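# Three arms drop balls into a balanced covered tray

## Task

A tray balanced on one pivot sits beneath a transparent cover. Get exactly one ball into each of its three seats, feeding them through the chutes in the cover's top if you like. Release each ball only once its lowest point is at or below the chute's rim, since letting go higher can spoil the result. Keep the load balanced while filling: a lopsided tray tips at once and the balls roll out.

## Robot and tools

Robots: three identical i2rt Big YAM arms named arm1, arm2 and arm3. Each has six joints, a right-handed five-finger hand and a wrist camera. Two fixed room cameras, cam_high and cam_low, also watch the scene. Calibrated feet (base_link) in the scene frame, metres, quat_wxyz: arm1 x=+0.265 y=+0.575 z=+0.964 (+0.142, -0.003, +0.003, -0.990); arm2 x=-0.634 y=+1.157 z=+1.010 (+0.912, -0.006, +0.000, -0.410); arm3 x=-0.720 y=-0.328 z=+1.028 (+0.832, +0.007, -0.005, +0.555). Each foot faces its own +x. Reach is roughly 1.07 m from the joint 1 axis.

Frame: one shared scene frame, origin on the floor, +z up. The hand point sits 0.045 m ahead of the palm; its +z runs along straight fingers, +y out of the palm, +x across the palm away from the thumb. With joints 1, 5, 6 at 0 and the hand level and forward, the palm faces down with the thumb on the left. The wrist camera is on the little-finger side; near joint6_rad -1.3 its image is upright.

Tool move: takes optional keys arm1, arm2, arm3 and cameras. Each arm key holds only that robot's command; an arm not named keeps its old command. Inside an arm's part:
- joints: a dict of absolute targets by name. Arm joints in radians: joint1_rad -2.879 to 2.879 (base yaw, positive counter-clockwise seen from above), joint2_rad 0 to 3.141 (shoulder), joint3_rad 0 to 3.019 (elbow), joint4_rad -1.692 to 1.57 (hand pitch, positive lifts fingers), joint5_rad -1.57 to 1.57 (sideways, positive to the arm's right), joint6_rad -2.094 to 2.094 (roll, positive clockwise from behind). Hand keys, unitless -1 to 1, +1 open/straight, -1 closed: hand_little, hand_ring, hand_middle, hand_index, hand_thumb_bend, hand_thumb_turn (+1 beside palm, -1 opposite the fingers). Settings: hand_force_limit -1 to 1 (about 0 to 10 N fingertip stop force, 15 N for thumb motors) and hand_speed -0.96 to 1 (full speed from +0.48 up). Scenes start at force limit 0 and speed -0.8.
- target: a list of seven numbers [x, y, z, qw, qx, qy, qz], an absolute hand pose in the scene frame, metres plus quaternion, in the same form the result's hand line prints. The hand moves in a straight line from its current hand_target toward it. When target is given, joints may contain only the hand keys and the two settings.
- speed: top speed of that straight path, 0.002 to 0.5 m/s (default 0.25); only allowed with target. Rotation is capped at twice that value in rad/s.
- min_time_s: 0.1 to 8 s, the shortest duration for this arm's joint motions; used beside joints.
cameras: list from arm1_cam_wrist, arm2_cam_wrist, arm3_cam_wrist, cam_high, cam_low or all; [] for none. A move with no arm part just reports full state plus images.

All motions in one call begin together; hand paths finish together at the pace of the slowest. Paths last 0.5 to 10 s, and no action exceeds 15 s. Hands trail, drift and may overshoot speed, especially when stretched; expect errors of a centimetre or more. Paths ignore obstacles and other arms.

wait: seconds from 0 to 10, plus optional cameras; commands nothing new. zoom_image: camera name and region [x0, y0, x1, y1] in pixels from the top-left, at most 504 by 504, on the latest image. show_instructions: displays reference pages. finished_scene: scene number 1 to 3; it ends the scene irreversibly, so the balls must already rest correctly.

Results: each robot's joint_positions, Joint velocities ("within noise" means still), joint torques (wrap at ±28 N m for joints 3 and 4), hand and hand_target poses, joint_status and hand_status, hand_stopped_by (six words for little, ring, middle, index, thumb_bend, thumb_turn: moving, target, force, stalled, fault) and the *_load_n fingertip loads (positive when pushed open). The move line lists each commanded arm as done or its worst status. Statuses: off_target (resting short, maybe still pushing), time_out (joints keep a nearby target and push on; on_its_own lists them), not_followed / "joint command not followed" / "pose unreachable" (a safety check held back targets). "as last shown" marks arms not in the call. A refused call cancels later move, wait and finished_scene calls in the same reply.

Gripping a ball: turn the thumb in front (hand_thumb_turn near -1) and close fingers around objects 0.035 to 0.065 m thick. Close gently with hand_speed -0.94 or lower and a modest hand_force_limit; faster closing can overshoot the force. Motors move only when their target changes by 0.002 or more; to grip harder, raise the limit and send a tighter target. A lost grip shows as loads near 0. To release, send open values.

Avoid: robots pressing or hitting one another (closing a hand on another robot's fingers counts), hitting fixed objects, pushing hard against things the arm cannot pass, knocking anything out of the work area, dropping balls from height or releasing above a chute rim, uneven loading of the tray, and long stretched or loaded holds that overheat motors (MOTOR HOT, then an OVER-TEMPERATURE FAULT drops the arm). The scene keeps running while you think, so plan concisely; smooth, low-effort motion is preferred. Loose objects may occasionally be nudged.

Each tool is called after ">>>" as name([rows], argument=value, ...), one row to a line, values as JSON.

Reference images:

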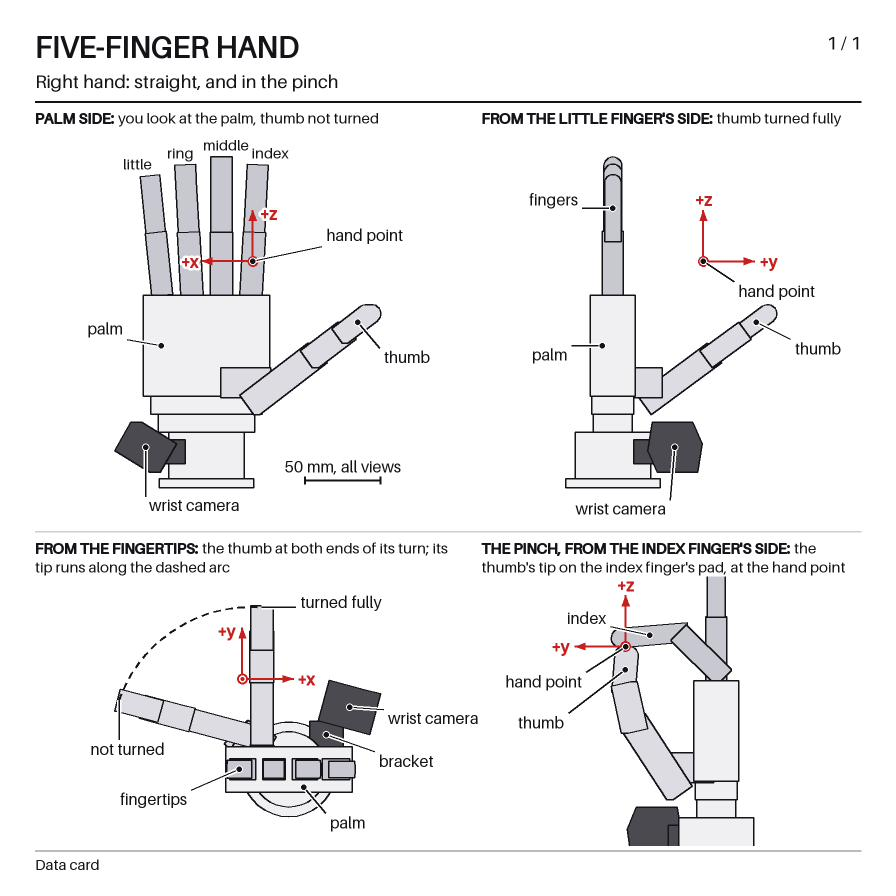

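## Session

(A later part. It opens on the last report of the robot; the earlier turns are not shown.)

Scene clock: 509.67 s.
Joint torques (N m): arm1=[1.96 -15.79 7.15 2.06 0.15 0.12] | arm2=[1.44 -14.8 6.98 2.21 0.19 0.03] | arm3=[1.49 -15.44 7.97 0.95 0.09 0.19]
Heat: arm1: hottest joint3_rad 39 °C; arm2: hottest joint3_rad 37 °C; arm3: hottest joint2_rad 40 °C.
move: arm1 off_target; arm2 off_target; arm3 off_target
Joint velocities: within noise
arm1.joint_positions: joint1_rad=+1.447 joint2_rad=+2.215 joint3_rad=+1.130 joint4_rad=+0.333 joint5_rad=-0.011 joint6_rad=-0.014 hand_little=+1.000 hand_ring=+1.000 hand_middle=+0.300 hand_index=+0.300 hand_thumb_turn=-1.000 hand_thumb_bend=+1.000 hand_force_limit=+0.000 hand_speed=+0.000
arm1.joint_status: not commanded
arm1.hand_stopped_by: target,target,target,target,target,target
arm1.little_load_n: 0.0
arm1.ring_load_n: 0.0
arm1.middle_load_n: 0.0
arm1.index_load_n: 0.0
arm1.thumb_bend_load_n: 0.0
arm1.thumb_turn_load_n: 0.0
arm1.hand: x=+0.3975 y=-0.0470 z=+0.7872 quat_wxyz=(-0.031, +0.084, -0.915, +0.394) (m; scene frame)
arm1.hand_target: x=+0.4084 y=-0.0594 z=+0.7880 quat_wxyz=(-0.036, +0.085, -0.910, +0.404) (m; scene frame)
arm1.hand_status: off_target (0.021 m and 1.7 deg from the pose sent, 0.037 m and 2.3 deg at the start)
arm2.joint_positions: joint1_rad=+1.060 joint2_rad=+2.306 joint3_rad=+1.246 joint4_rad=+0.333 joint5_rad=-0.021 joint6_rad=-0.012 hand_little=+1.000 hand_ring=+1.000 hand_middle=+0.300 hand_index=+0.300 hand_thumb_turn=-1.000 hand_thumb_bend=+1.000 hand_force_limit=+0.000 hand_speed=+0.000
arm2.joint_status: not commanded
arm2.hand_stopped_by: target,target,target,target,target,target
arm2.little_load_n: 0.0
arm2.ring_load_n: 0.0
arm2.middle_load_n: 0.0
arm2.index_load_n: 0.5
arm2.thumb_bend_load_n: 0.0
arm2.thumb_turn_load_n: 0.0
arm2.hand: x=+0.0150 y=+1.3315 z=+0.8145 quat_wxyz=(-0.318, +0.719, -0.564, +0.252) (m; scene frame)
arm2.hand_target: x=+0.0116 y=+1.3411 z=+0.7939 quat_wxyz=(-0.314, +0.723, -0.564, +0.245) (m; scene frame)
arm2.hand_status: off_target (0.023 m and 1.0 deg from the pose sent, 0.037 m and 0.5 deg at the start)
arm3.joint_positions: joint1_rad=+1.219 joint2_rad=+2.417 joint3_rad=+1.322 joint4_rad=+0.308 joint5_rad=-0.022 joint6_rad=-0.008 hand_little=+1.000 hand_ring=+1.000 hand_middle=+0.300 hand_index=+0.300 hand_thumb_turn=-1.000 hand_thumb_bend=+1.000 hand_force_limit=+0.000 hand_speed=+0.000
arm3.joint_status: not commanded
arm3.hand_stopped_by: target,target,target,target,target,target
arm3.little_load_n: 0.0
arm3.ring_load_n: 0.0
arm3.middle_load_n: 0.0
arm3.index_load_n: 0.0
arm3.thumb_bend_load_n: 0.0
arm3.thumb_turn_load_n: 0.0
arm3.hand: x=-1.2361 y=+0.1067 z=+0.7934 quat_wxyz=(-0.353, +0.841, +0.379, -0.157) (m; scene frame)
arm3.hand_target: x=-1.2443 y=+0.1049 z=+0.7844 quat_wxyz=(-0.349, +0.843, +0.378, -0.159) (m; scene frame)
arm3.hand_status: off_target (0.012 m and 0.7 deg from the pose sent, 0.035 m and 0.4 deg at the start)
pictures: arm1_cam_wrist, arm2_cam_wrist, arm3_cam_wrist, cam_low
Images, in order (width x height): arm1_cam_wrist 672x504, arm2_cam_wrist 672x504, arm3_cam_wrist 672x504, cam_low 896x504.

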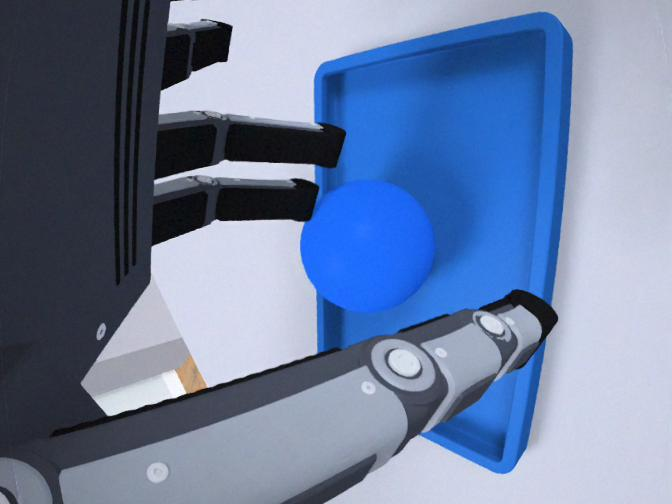

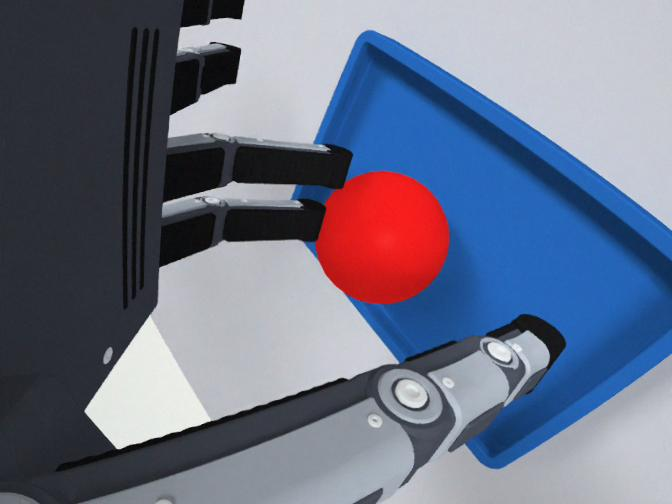

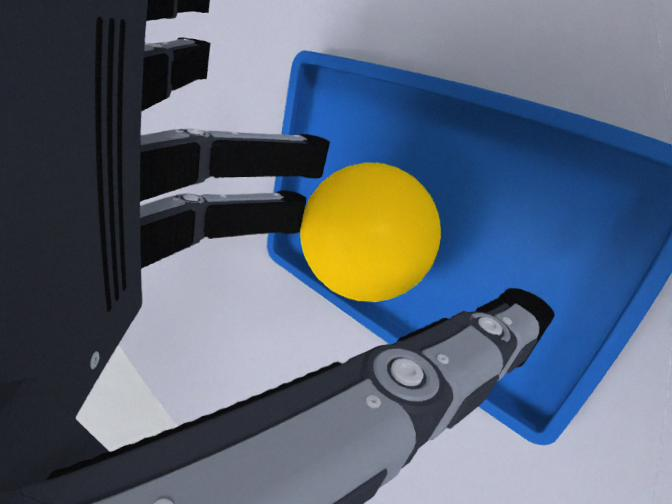

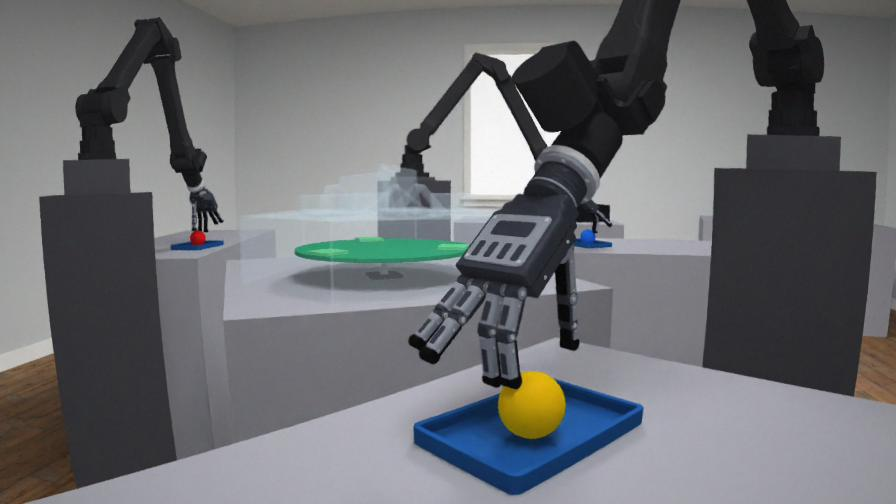

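>>> move(arm1={"target": [0.4228, -0.0579, 0.781, 0.0393, -0.0884, 0.9093, -0.4048], "speed": 0.04}, arm2={"target": [0.0121, 1.346, 0.781, 0.3142, -0.7226, 0.5645, -0.2455], "speed": 0.04}, arm3={"target": [-1.2437, 0.1065, 0.778, 0.3496, -0.8441, -0.3758, 0.1556], "speed": 0.04}, cameras=["arm1_cam_wrist", "arm2_cam_wrist", "arm3_cam_wrist", "cam_low"])

Scene clock: 528.20 s.
Joint torques (N m): arm1=[0.73 -15.44 6.83 2.09 0.2 0.01] | arm2=[1.55 -14.39 6.38 2.02 0.2 0.02] | arm3=[1.49 -15.15 7.54 1.22 0.11 0.16]
Heat: arm1: hottest joint3_rad 38 °C; arm2: hottest joint3_rad 36 °C; arm3: hottest joint2_rad 40 °C.
move: arm1 off_target; arm2 off_target; arm3 off_target
Joint velocities: within noise
arm1.joint_positions: joint1_rad=+1.481 joint2_rad=+2.227 joint3_rad=+1.141 joint4_rad=+0.349 joint5_rad=-0.010 joint6_rad=+0.000 hand_little=+1.000 hand_ring=+1.000 hand_middle=+0.300 hand_index=+0.300 hand_thumb_turn=-1.000 hand_thumb_bend=+1.000 hand_force_limit=+0.000 hand_speed=+0.000
arm1.joint_status: not commanded
arm1.hand_stopped_by: target,target,target,target,target,target
arm1.little_load_n: 0.0
arm1.ring_load_n: 0.0
arm1.middle_load_n: 0.0
arm1.index_load_n: 0.5
arm1.thumb_bend_load_n: 0.0
arm1.thumb_turn_load_n: 0.0
arm1.hand: x=+0.4202 y=-0.0483 z=+0.7860 quat_wxyz=(-0.041, +0.093, -0.911, +0.400) (m; scene frame)
arm1.hand_target: x=+0.4273 y=-0.0570 z=+0.7822 quat_wxyz=(-0.043, +0.092, -0.908, +0.405) (m; scene frame)
arm1.hand_status: off_target (0.011 m and 0.8 deg from the pose sent, 0.028 m and 1.7 deg at the start)
arm2.joint_positions: joint1_rad=+1.068 joint2_rad=+2.323 joint3_rad=+1.260 joint4_rad=+0.356 joint5_rad=-0.015 joint6_rad=-0.005 hand_little=+1.000 hand_ring=+1.000 hand_middle=+0.300 hand_index=+0.300 hand_thumb_turn=-1.000 hand_thumb_bend=+1.000 hand_force_limit=+0.000 hand_speed=+0.000
arm2.joint_status: not commanded
arm2.hand_stopped_by: target,target,target,target,target,target
arm2.little_load_n: 0.0
arm2.ring_load_n: -0.5
arm2.middle_load_n: 0.0
arm2.index_load_n: 0.5
arm2.thumb_bend_load_n: 0.0
arm2.thumb_turn_load_n: 0.0
arm2.hand: x=+0.0212 y=+1.3374 z=+0.8120 quat_wxyz=(-0.326, +0.715, -0.562, +0.258) (m; scene frame)
arm2.hand_target: x=+0.0100 y=+1.3452 z=+0.7828 quat_wxyz=(-0.314, +0.723, -0.564, +0.246) (m; scene frame)
arm2.hand_status: off_target (0.033 m and 2.1 deg from the pose sent, 0.037 m and 1.0 deg at the start)
arm3.joint_positions: joint1_rad=+1.219 joint2_rad=+2.425 joint3_rad=+1.333 joint4_rad=+0.308 joint5_rad=-0.015 joint6_rad=-0.004 hand_little=+1.000 hand_ring=+1.000 hand_middle=+0.300 hand_index=+0.300 hand_thumb_turn=-1.000 hand_thumb_bend=+1.000 hand_force_limit=+0.000 hand_speed=+0.000
arm3.joint_status: not commanded
arm3.hand_stopped_by: target,target,target,target,target,target
arm3.little_load_n: 0.0
arm3.ring_load_n: 0.0
arm3.middle_load_n: 0.0
arm3.index_load_n: 0.0
arm3.thumb_bend_load_n: 0.0
arm3.thumb_turn_load_n: 0.0
arm3.hand: x=-1.2379 y=+0.1100 z=+0.7918 quat_wxyz=(-0.356, +0.842, +0.376, -0.155) (m; scene frame)
arm3.hand_target: x=-1.2433 y=+0.1062 z=+0.7786 quat_wxyz=(-0.350, +0.844, +0.375, -0.156) (m; scene frame)
arm3.hand_status: off_target (0.015 m and 0.8 deg from the pose sent, 0.017 m and 0.7 deg at the start)
pictures: arm1_cam_wrist, arm2_cam_wrist, arm3_cam_wrist, cam_low
Images, in order (width x height): arm1_cam_wrist 672x504, arm2_cam_wrist 672x504, arm3_cam_wrist 672x504, cam_low 896x504.

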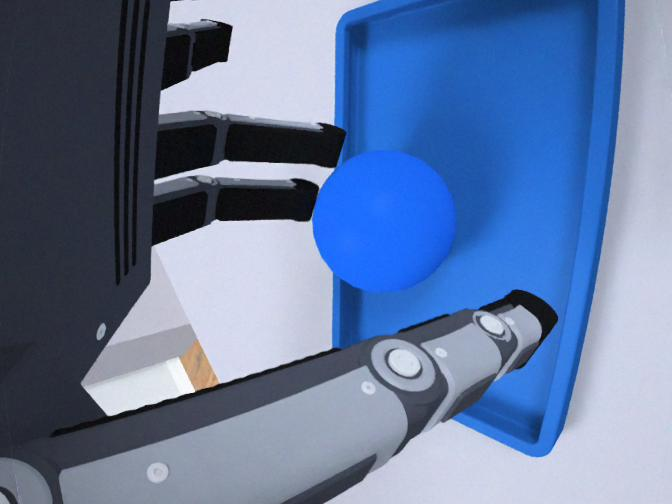

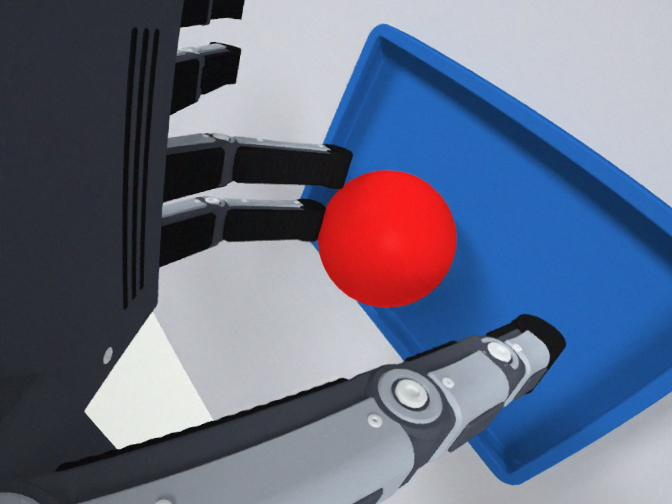

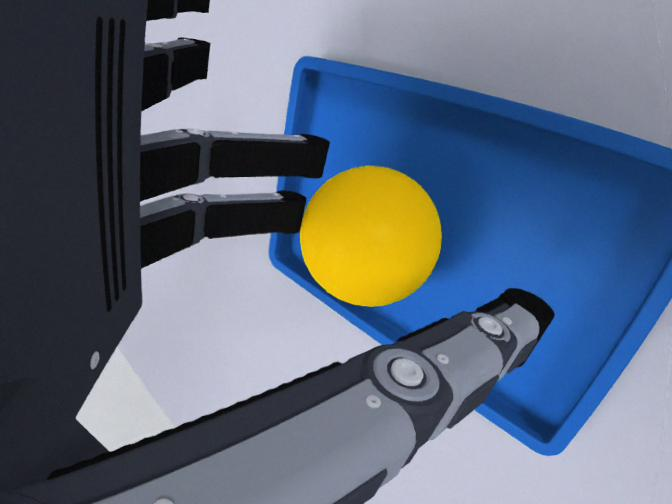

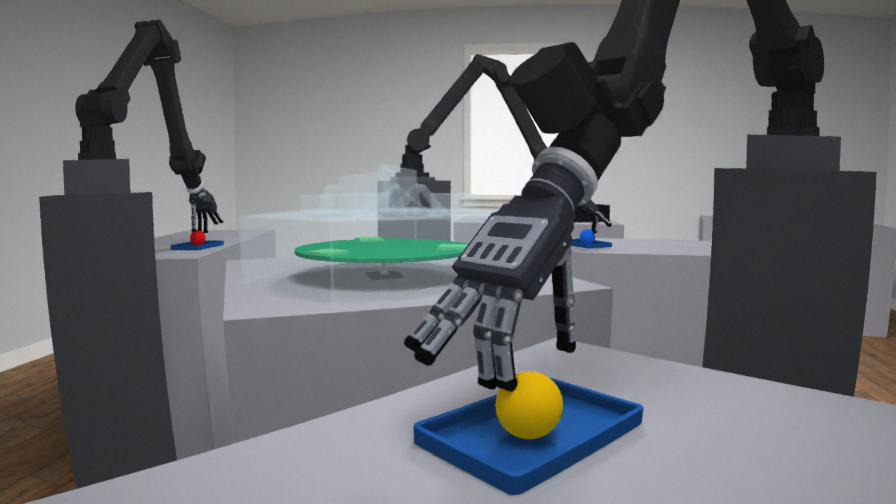

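>>> zoom_image(camera="cam_low", region=[390, 200, 660, 500])

Scaled by 1.680 from the camera's 896x504 image, which has a finer 1280x720 frame.

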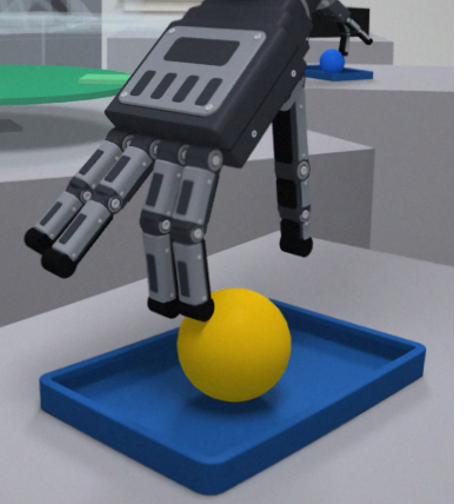

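>>> move(arm1={"target": [0.4303, -0.0666, 0.784, 0.0393, -0.0884, 0.9093, -0.4048], "speed": 0.04}, arm2={"target": [0.028, 1.3624, 0.799, 0.3142, -0.7226, 0.5645, -0.2455], "speed": 0.04}, arm3={"target": [-1.2604, 0.1044, 0.785, 0.3496, -0.8441, -0.3758, 0.1556], "speed": 0.04}, cameras=["arm1_cam_wrist", "arm2_cam_wrist", "arm3_cam_wrist", "cam_low"])

>>> zoom_image(camera="cam_low", region=[390, 200, 660, 500])

Scene clock: 595.57 s.
Joint torques (N m): arm1=[1.55 -16.85 7.23 1.4 0.27 0.05] | arm2=[1.61 -16.09 8.05 1.43 0.14 0.07] | arm3=[1.55 -15.62 8.31 0.99 0.1 0.19]
Heat: arm1: hottest joint3_rad 38 °C; arm2: hottest joint3_rad 36 °C; arm3: hottest joint2_rad 42 °C.
move: arm1 off_target; arm2 off_target; arm3 off_target
Joint velocities: within noise
arm1.joint_positions: joint1_rad=+1.483 joint2_rad=+2.243 joint3_rad=+1.164 joint4_rad=+0.342 joint5_rad=+0.004 joint6_rad=+0.004 hand_little=+1.000 hand_ring=+1.000 hand_middle=+0.300 hand_index=+0.300 hand_thumb_turn=-1.000 hand_thumb_bend=+1.000 hand_force_limit=+0.000 hand_speed=+0.000
arm1.joint_status: not commanded
arm1.hand_stopped_by: target,target,target,target,target,target
arm1.little_load_n: 0.0
arm1.ring_load_n: 0.0
arm1.middle_load_n: 0.0
arm1.index_load_n: 0.0
arm1.thumb_bend_load_n: 0.0
arm1.thumb_turn_load_n: 0.0
arm1.hand: x=+0.4201 y=-0.0553 z=+0.7827 quat_wxyz=(-0.036, +0.089, -0.911, +0.400) (m; scene frame)
arm1.hand_target: x=+0.4304 y=-0.0652 z=+0.7831 quat_wxyz=(-0.039, +0.089, -0.910, +0.404) (m; scene frame)
arm1.hand_status: off_target (0.015 m and 0.7 deg from the pose sent, 0.021 m and 0.8 deg at the start)
arm2.joint_positions: joint1_rad=+1.087 joint2_rad=+2.329 joint3_rad=+1.301 joint4_rad=+0.300 joint5_rad=+0.011 joint6_rad=+0.003 hand_little=+1.000 hand_ring=+1.000 hand_middle=+0.300 hand_index=+0.300 hand_thumb_turn=-1.000 hand_thumb_bend=+1.000 hand_force_limit=+0.000 hand_speed=+0.000
arm2.joint_status: not commanded
arm2.hand_stopped_by: target,target,target,target,target,target
arm2.little_load_n: 0.0
arm2.ring_load_n: -0.5
arm2.middle_load_n: 0.0
arm2.index_load_n: 0.0
arm2.thumb_bend_load_n: 0.0
arm2.thumb_turn_load_n: 0.0
arm2.hand: x=+0.0277 y=+1.3483 z=+0.8131 quat_wxyz=(-0.315, +0.719, -0.564, +0.257) (m; scene frame)
arm2.hand_target: x=+0.0283 y=+1.3604 z=+0.7998 quat_wxyz=(-0.312, +0.721, -0.566, +0.250) (m; scene frame)
arm2.hand_status: off_target (0.020 m and 1.4 deg from the pose sent, 0.029 m and 2.1 deg at the start)
arm3.joint_positions: joint1_rad=+1.239 joint2_rad=+2.430 joint3_rad=+1.356 joint4_rad=+0.280 joint5_rad=+0.001 joint6_rad=+0.007 hand_little=+1.000 hand_ring=+1.000 hand_middle=+0.300 hand_index=+0.300 hand_thumb_turn=-1.000 hand_thumb_bend=+1.000 hand_force_limit=+0.000 hand_speed=+0.000
arm3.joint_status: not commanded
arm3.hand_stopped_by: target,target,target,target,target,target
arm3.little_load_n: 0.0
arm3.ring_load_n: 0.0
arm3.middle_load_n: 0.0
arm3.index_load_n: 0.0
arm3.thumb_bend_load_n: 0.0
arm3.thumb_turn_load_n: 0.0
arm3.hand: x=-1.2490 y=+0.1051 z=+0.7920 quat_wxyz=(-0.352, +0.843, +0.377, -0.153) (m; scene frame)
arm3.hand_target: x=-1.2595 y=+0.1042 z=+0.7854 quat_wxyz=(-0.350, +0.844, +0.376, -0.155) (m; scene frame)
arm3.hand_status: off_target (0.013 m and 0.5 deg from the pose sent, 0.024 m and 0.8 deg at the start)
pictures: arm1_cam_wrist, arm2_cam_wrist, arm3_cam_wrist, cam_low
Images, in order (width x height): arm1_cam_wrist 672x504, arm2_cam_wrist 672x504, arm3_cam_wrist 672x504, cam_low 896x504.

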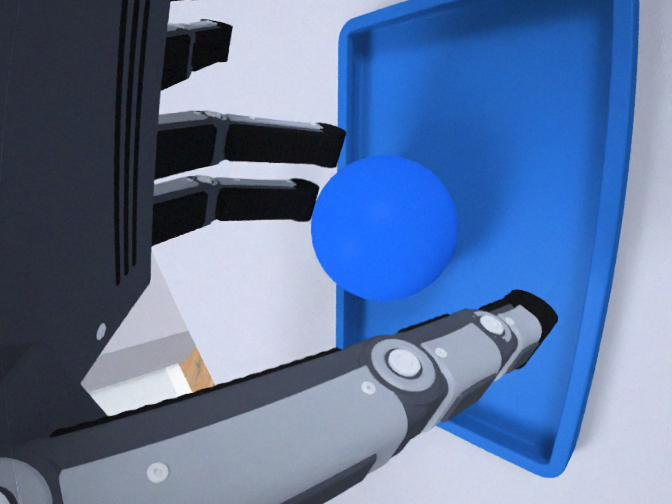

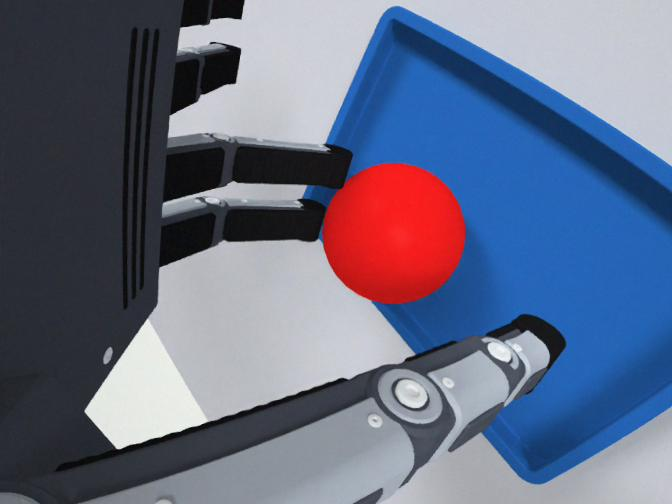

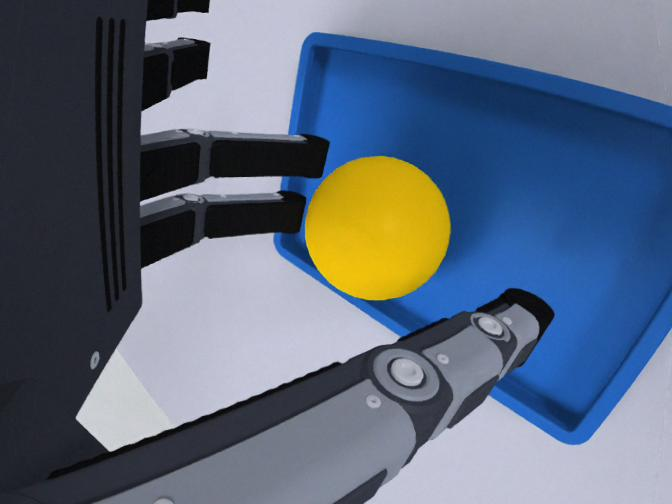

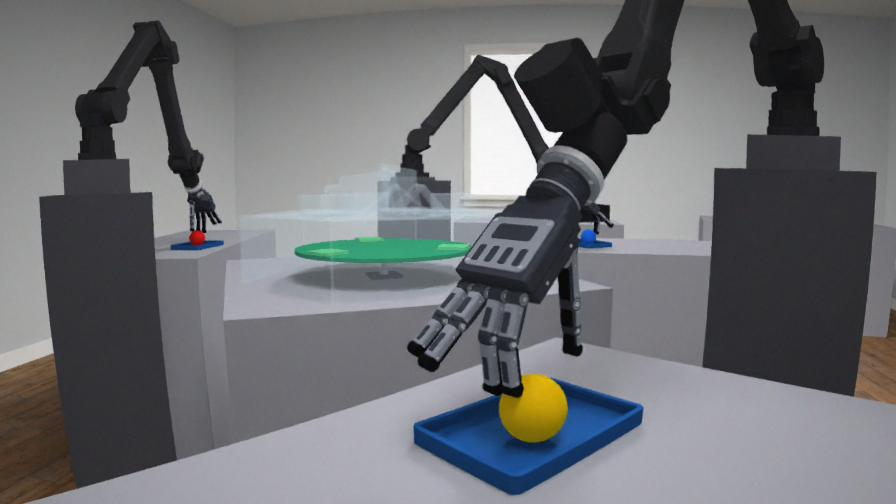

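Scaled by 1.680 from the camera's 896x504 image, which has a finer 1280x720 frame.

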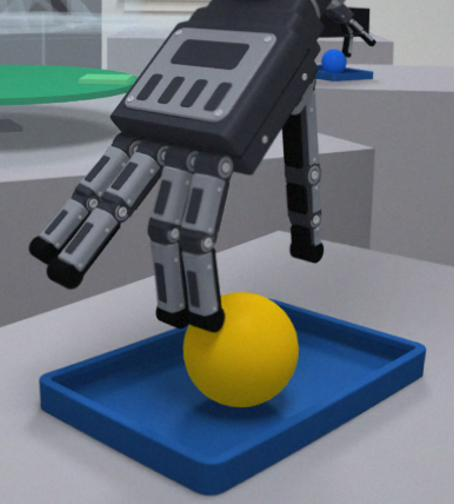

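>>> move(arm1={"joints": {"hand_index": 1, "hand_middle": 1}}, arm2={"joints": {"hand_index": 1, "hand_middle": 1}}, arm3={"joints": {"hand_index": 1, "hand_middle": 1}})

>>> move(arm1={"target": [0.4377, -0.0706, 0.765, 0.0393, -0.0884, 0.9093, -0.4048], "speed": 0.04}, arm2={"target": [0.0309, 1.3723, 0.775, 0.3142, -0.7226, 0.5645, -0.2455], "speed": 0.04}, arm3={"target": [-1.2717, 0.1039, 0.7665, 0.3496, -0.8441, -0.3758, 0.1556], "speed": 0.04}, cameras=["arm1_cam_wrist", "arm2_cam_wrist", "arm3_cam_wrist", "cam_low"])

>>> zoom_image(camera="cam_low", region=[390, 200, 660, 500])

Scene clock: 628.43 s.
Joint torques (N m): arm1=[1.14 -17.38 7.31 1.32 0.24 0.02] | arm2=[1.55 -16.32 7.98 1.61 0.14 0.07] | arm3=[1.61 -15.85 8.32 1.05 0.1 0.18]
Heat: arm1: hottest joint3_rad 38 °C; arm2: hottest joint3_rad 36 °C; arm3: hottest joint2_rad 41 °C.
move: arm1 done; arm2 done; arm3 done
Joint velocities: within noise
arm1.joint_positions: joint1_rad=+1.483 joint2_rad=+2.247 joint3_rad=+1.164 joint4_rad=+0.339 joint5_rad=+0.004 joint6_rad=+0.004 hand_little=+1.000 hand_ring=+1.000 hand_middle=+1.000 hand_index=+1.000 hand_thumb_turn=-1.000 hand_thumb_bend=+1.000 hand_force_limit=+0.000 hand_speed=+0.000
arm1.joint_status: all done
arm1.hand_stopped_by: target,target,target,target,target,target
arm1.little_load_n: 0.0
arm1.ring_load_n: 0.0
arm1.middle_load_n: 0.0
arm1.index_load_n: 0.0
arm1.thumb_bend_load_n: 0.0
arm1.thumb_turn_load_n: 0.0
arm1.hand: x=+0.4197 y=-0.0533 z=+0.7794 quat_wxyz=(-0.035, +0.089, -0.913, +0.397) (m; scene frame)
arm1.hand_target: x=+0.4304 y=-0.0650 z=+0.7828 quat_wxyz=(-0.039, +0.089, -0.910, +0.404) (m; scene frame)
arm1.hand_status: not commanded
arm2.joint_positions: joint1_rad=+1.087 joint2_rad=+2.335 joint3_rad=+1.301 joint4_rad=+0.297 joint5_rad=+0.004 joint6_rad=+0.003 hand_little=+1.000 hand_ring=+1.000 hand_middle=+1.000 hand_index=+1.000 hand_thumb_turn=-1.000 hand_thumb_bend=+1.000 hand_force_limit=+0.000 hand_speed=+0.000
arm2.joint_status: all done
arm2.hand_stopped_by: target,target,target,target,target,target
arm2.little_load_n: 0.0
arm2.ring_load_n: 0.0
arm2.middle_load_n: 0.0
arm2.index_load_n: -0.5
arm2.thumb_bend_load_n: 0.0
arm2.thumb_turn_load_n: 0.0
arm2.hand: x=+0.0245 y=+1.3490 z=+0.8087 quat_wxyz=(-0.313, +0.721, -0.564, +0.252) (m; scene frame)
arm2.hand_target: x=+0.0277 y=+1.3614 z=+0.7996 quat_wxyz=(-0.314, +0.722, -0.564, +0.247) (m; scene frame)
arm2.hand_status: not commanded
arm3.joint_positions: joint1_rad=+1.239 joint2_rad=+2.431 joint3_rad=+1.356 joint4_rad=+0.279 joint5_rad=+0.001 joint6_rad=+0.007 hand_little=+1.000 hand_ring=+1.000 hand_middle=+1.000 hand_index=+1.000 hand_thumb_turn=-1.000 hand_thumb_bend=+1.000 hand_force_limit=+0.000 hand_speed=+0.000
arm3.joint_status: all done
arm3.hand_stopped_by: target,target,target,target,target,target
arm3.little_load_n: 0.0
arm3.ring_load_n: 0.0
arm3.middle_load_n: 0.0
arm3.index_load_n: 0.0
arm3.thumb_bend_load_n: 0.0
arm3.thumb_turn_load_n: 0.0
arm3.hand: x=-1.2483 y=+0.1045 z=+0.7908 quat_wxyz=(-0.351, +0.843, +0.378, -0.152) (m; scene frame)
arm3.hand_target: x=-1.2590 y=+0.1038 z=+0.7845 quat_wxyz=(-0.349, +0.844, +0.376, -0.155) (m; scene frame)
arm3.hand_status: not commanded
pictures: none

Scene clock: 629.67 s.
Joint torques (N m): arm1=[1.61 -17.38 6.95 2.41 0.27 0] | arm2=[1.49 -16.62 7.86 2.41 0.17 0.06] | arm3=[1.61 -16.26 8.24 1.17 0.11 0.19]
Heat: arm1: hottest joint3_rad 38 °C; arm2: hottest joint3_rad 36 °C; arm3: hottest joint2_rad 41 °C.
move: arm1 off_target; arm2 off_target; arm3 off_target
Joint velocities: within noise
arm1.joint_positions: joint1_rad=+1.493 joint2_rad=+2.295 joint3_rad=+1.193 joint4_rad=+0.339 joint5_rad=+0.012 joint6_rad=+0.012 hand_little=+1.000 hand_ring=+1.000 hand_middle=+1.000 hand_index=+1.000 hand_thumb_turn=-1.000 hand_thumb_bend=+1.000 hand_force_limit=+0.000 hand_speed=+0.000
arm1.joint_status: not commanded
arm1.hand_stopped_by: target,target,target,target,target,target
arm1.little_load_n: 0.0
arm1.ring_load_n: 0.0
arm1.middle_load_n: 0.0
arm1.index_load_n: 0.0
arm1.thumb_bend_load_n: 0.0
arm1.thumb_turn_load_n: 0.0
arm1.hand: x=+0.4256 y=-0.0532 z=+0.7592 quat_wxyz=(-0.035, +0.089, -0.917, +0.388) (m; scene frame)
arm1.hand_target: x=+0.4375 y=-0.0703 z=+0.7661 quat_wxyz=(-0.040, +0.088, -0.909, +0.405) (m; scene frame)
arm1.hand_status: off_target (0.022 m and 2.1 deg from the pose sent, 0.029 m and 1.1 deg at the start)
arm2.joint_positions: joint1_rad=+1.104 joint2_rad=+2.396 joint3_rad=+1.338 joint4_rad=+0.297 joint5_rad=+0.013 joint6_rad=+0.014 hand_little=+1.000 hand_ring=+1.000 hand_middle=+1.000 hand_index=+1.000 hand_thumb_turn=-1.000 hand_thumb_bend=+1.000 hand_force_limit=+0.000 hand_speed=+0.000
arm2.joint_status: not commanded
arm2.hand_stopped_by: target,target,target,target,target,target
arm2.little_load_n: 0.0
arm2.ring_load_n: 0.0
arm2.middle_load_n: 0.0
arm2.index_load_n: 0.0
arm2.thumb_bend_load_n: 0.0
arm2.thumb_turn_load_n: 0.0
arm2.hand: x=+0.0214 y=+1.3587 z=+0.7806 quat_wxyz=(-0.305, +0.726, -0.566, +0.244) (m; scene frame)
arm2.hand_target: x=+0.0292 y=+1.3721 z=+0.7748 quat_wxyz=(-0.314, +0.723, -0.565, +0.245) (m; scene frame)
arm2.hand_status: off_target (0.018 m and 1.1 deg from the pose sent, 0.041 m and 0.7 deg at the start)
arm3.joint_positions: joint1_rad=+1.253 joint2_rad=+2.483 joint3_rad=+1.407 joint4_rad=+0.279 joint5_rad=+0.010 joint6_rad=+0.018 hand_little=+1.000 hand_ring=+1.000 hand_middle=+1.000 hand_index=+1.000 hand_thumb_turn=-1.000 hand_thumb_bend=+1.000 hand_force_limit=+0.000 hand_speed=+0.000
arm3.joint_status: not commanded
arm3.hand_stopped_by: target,target,target,target,target,target
arm3.little_load_n: 0.0
arm3.ring_load_n: -0.5
arm3.middle_load_n: 0.0
arm3.index_load_n: 0.0
arm3.thumb_bend_load_n: 0.0
arm3.thumb_turn_load_n: 0.0
arm3.hand: x=-1.2605 y=+0.1044 z=+0.7728 quat_wxyz=(-0.350, +0.844, +0.377, -0.152) (m; scene frame)
arm3.hand_target: x=-1.2716 y=+0.1037 z=+0.7670 quat_wxyz=(-0.350, +0.844, +0.376, -0.156) (m; scene frame)
arm3.hand_status: off_target (0.013 m and 0.5 deg from the pose sent, 0.034 m and 0.5 deg at the start)
pictures: arm1_cam_wrist, arm2_cam_wrist, arm3_cam_wrist, cam_low
Images, in order (width x height): arm1_cam_wrist 672x504, arm2_cam_wrist 672x504, arm3_cam_wrist 672x504, cam_low 896x504.

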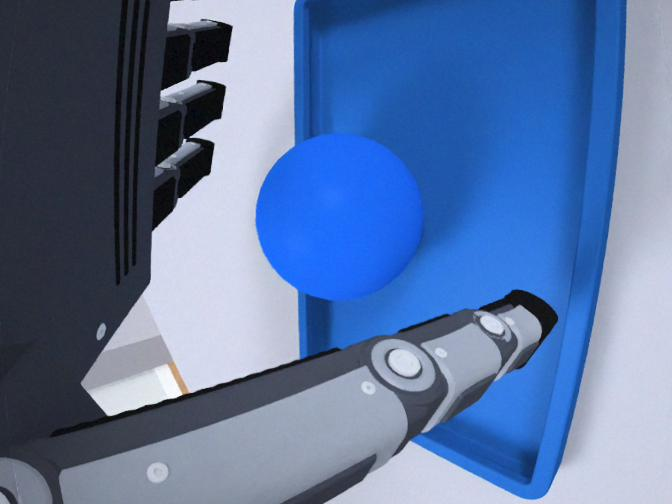

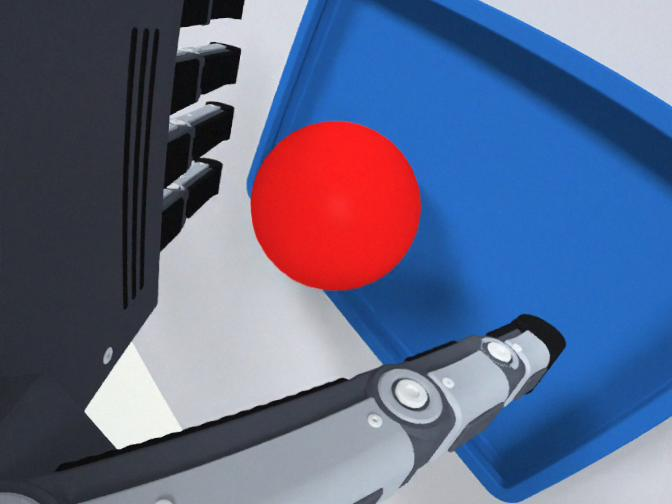

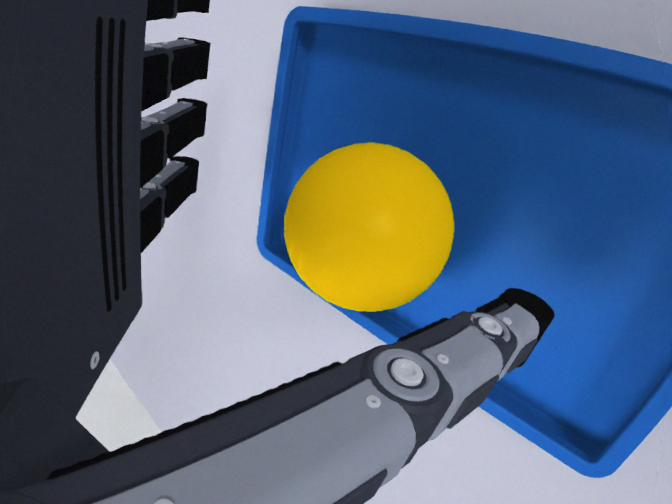

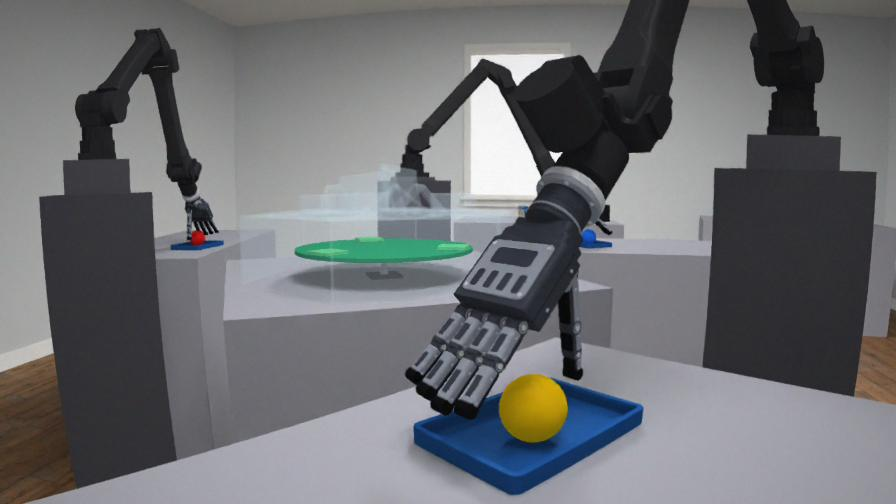

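Scaled by 1.680 from the camera's 896x504 image, which has a finer 1280x720 frame.

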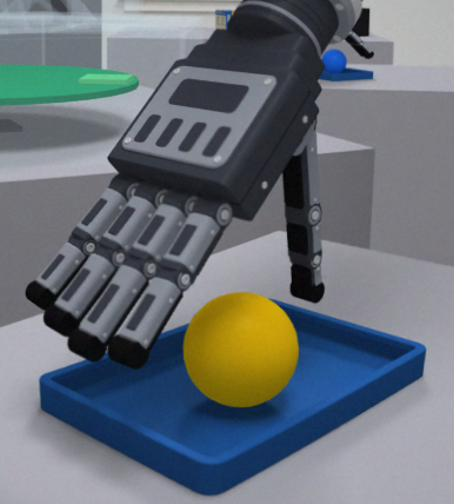

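>>> move(arm1={"target": [0.4397, -0.0804, 0.770, 0.0393, -0.0884, 0.9093, -0.4048], "speed": 0.04}, arm2={"target": [0.0433, 1.3719, 0.782, 0.3142, -0.7226, 0.5645, -0.2455], "speed": 0.04}, arm3={"joints": {"hand_index": 0.4, "hand_middle": 0.4}}, cameras=["arm1_cam_wrist", "arm2_cam_wrist", "arm3_cam_wrist", "cam_low"])

>>> zoom_image(camera="cam_low", region=[390, 200, 660, 500])

Scene clock: 648.50 s.
Joint torques (N m): arm1=[1.08 -17.67 7.53 1.2 0.23 0.07] | arm2=[1.14 -16.97 8.35 1.57 -0.02 0.03] | arm3=[1.61 -16.21 8.25 1.16 0.11 0.18]
Heat: arm1: hottest joint3_rad 38 °C; arm2: hottest joint3_rad 37 °C; arm3: hottest joint2_rad 40 °C.
move: arm1 off_target; arm2 off_target; arm3 done
Joint velocities: within noise
arm1.joint_positions: joint1_rad=+1.493 joint2_rad=+2.296 joint3_rad=+1.224 joint4_rad=+0.331 joint5_rad=+0.013 joint6_rad=+0.012 hand_little=+1.000 hand_ring=+1.000 hand_middle=+1.000 hand_index=+1.000 hand_thumb_turn=-1.000 hand_thumb_bend=+1.000 hand_force_limit=+0.000 hand_speed=+0.000
arm1.joint_status: not commanded
arm1.hand_stopped_by: target,target,target,target,target,target
arm1.little_load_n: 0.0
arm1.ring_load_n: 0.0
arm1.middle_load_n: 0.0
arm1.index_load_n: 0.0
arm1.thumb_bend_load_n: 0.0
arm1.thumb_turn_load_n: 0.0
arm1.hand: x=+0.4285 y=-0.0681 z=+0.7671 quat_wxyz=(-0.035, +0.088, -0.912, +0.398) (m; scene frame)
arm1.hand_target: x=+0.4396 y=-0.0802 z=+0.7704 quat_wxyz=(-0.039, +0.088, -0.909, +0.405) (m; scene frame)
arm1.hand_status: off_target (0.017 m and 0.9 deg from the pose sent, 0.033 m and 2.1 deg at the start)
arm2.joint_positions: joint1_rad=+1.104 joint2_rad=+2.396 joint3_rad=+1.375 joint4_rad=+0.282 joint5_rad=+0.013 joint6_rad=+0.014 hand_little=+1.000 hand_ring=+1.000 hand_middle=+1.000 hand_index=+1.000 hand_thumb_turn=-1.000 hand_thumb_bend=+1.000 hand_force_limit=+0.000 hand_speed=+0.000
arm2.joint_status: not commanded
arm2.hand_stopped_by: target,target,target,target,target,target
arm2.little_load_n: 0.0
arm2.ring_load_n: 0.0
arm2.middle_load_n: 0.0
arm2.index_load_n: 0.0
arm2.thumb_bend_load_n: 0.0
arm2.thumb_turn_load_n: 0.0
arm2.hand: x=+0.0378 y=+1.3632 z=+0.7909 quat_wxyz=(-0.313, +0.722, -0.564, +0.250) (m; scene frame)
arm2.hand_target: x=+0.0424 y=+1.3717 z=+0.7819 quat_wxyz=(-0.314, +0.723, -0.564, +0.246) (m; scene frame)
arm2.hand_status: off_target (0.014 m and 0.5 deg from the pose sent, 0.026 m and 1.1 deg at the start)
arm3.joint_positions: joint1_rad=+1.253 joint2_rad=+2.483 joint3_rad=+1.407 joint4_rad=+0.279 joint5_rad=+0.010 joint6_rad=+0.018 hand_little=+1.000 hand_ring=+1.000 hand_middle=+0.400 hand_index=+0.400 hand_thumb_turn=-1.000 hand_thumb_bend=+1.000 hand_force_limit=+0.000 hand_speed=+0.000
arm3.joint_status: all done
arm3.hand_stopped_by: target,target,target,target,target,target
arm3.little_load_n: 0.0
arm3.ring_load_n: 0.0
arm3.middle_load_n: 0.0
arm3.index_load_n: 0.0
arm3.thumb_bend_load_n: 0.0
arm3.thumb_turn_load_n: 0.0
arm3.hand: x=-1.2605 y=+0.1044 z=+0.7728 quat_wxyz=(-0.350, +0.844, +0.377, -0.152) (m; scene frame)
arm3.hand_target: x=-1.2716 y=+0.1036 z=+0.7670 quat_wxyz=(-0.350, +0.844, +0.376, -0.156) (m; scene frame)
arm3.hand_status: not commanded
pictures: arm1_cam_wrist, arm2_cam_wrist, arm3_cam_wrist, cam_low
Images, in order (width x height): arm1_cam_wrist 672x504, arm2_cam_wrist 672x504, arm3_cam_wrist 672x504, cam_low 896x504.

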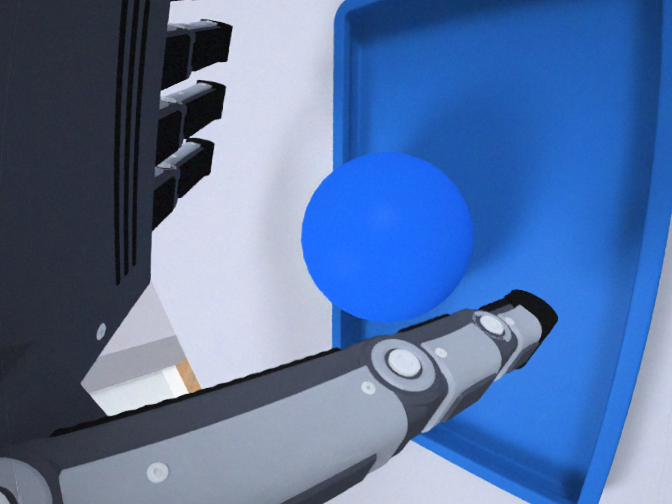

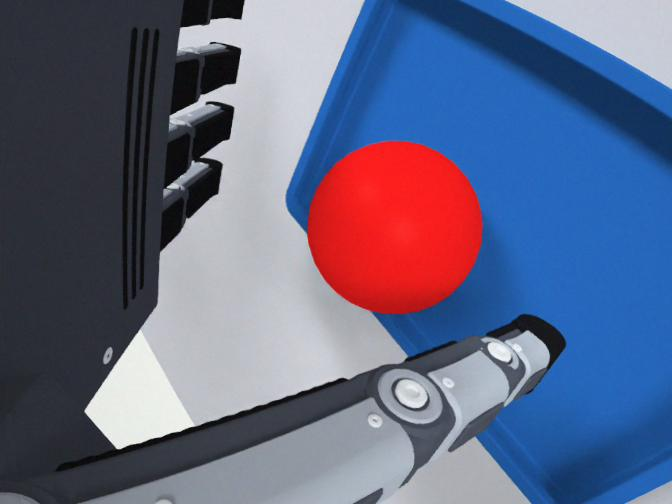

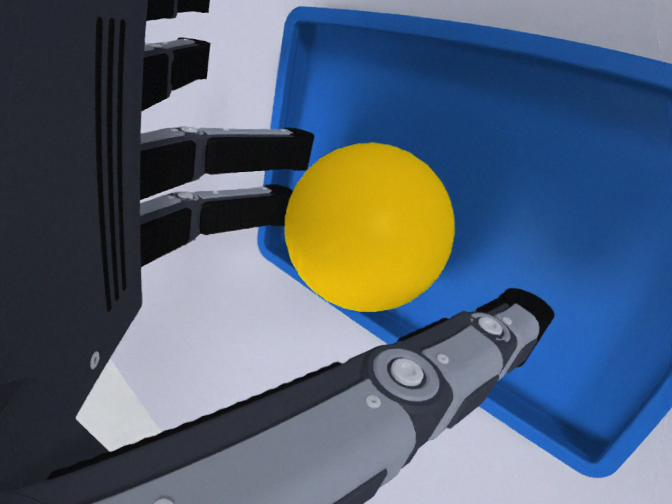

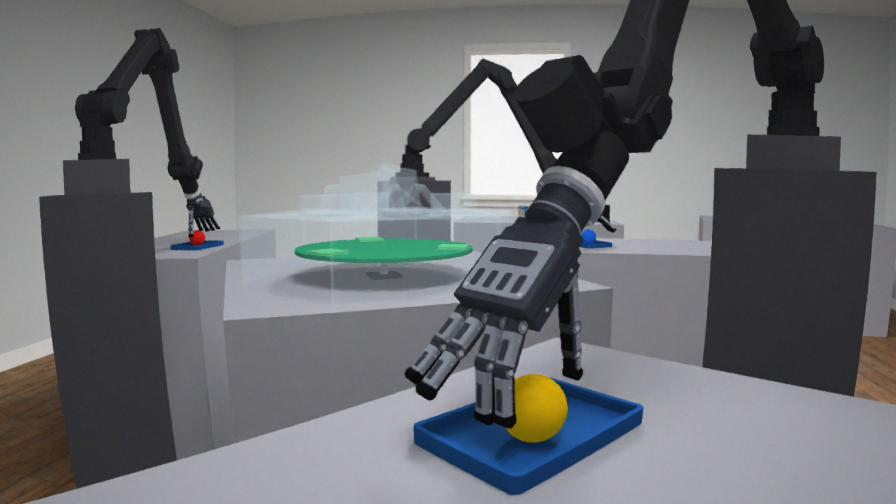

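Scaled by 1.680 from the camera's 896x504 image, which has a finer 1280x720 frame.

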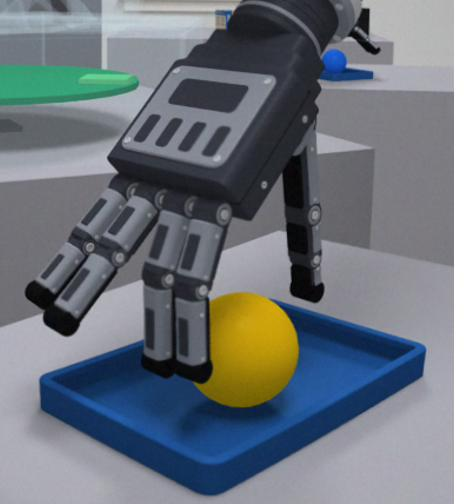

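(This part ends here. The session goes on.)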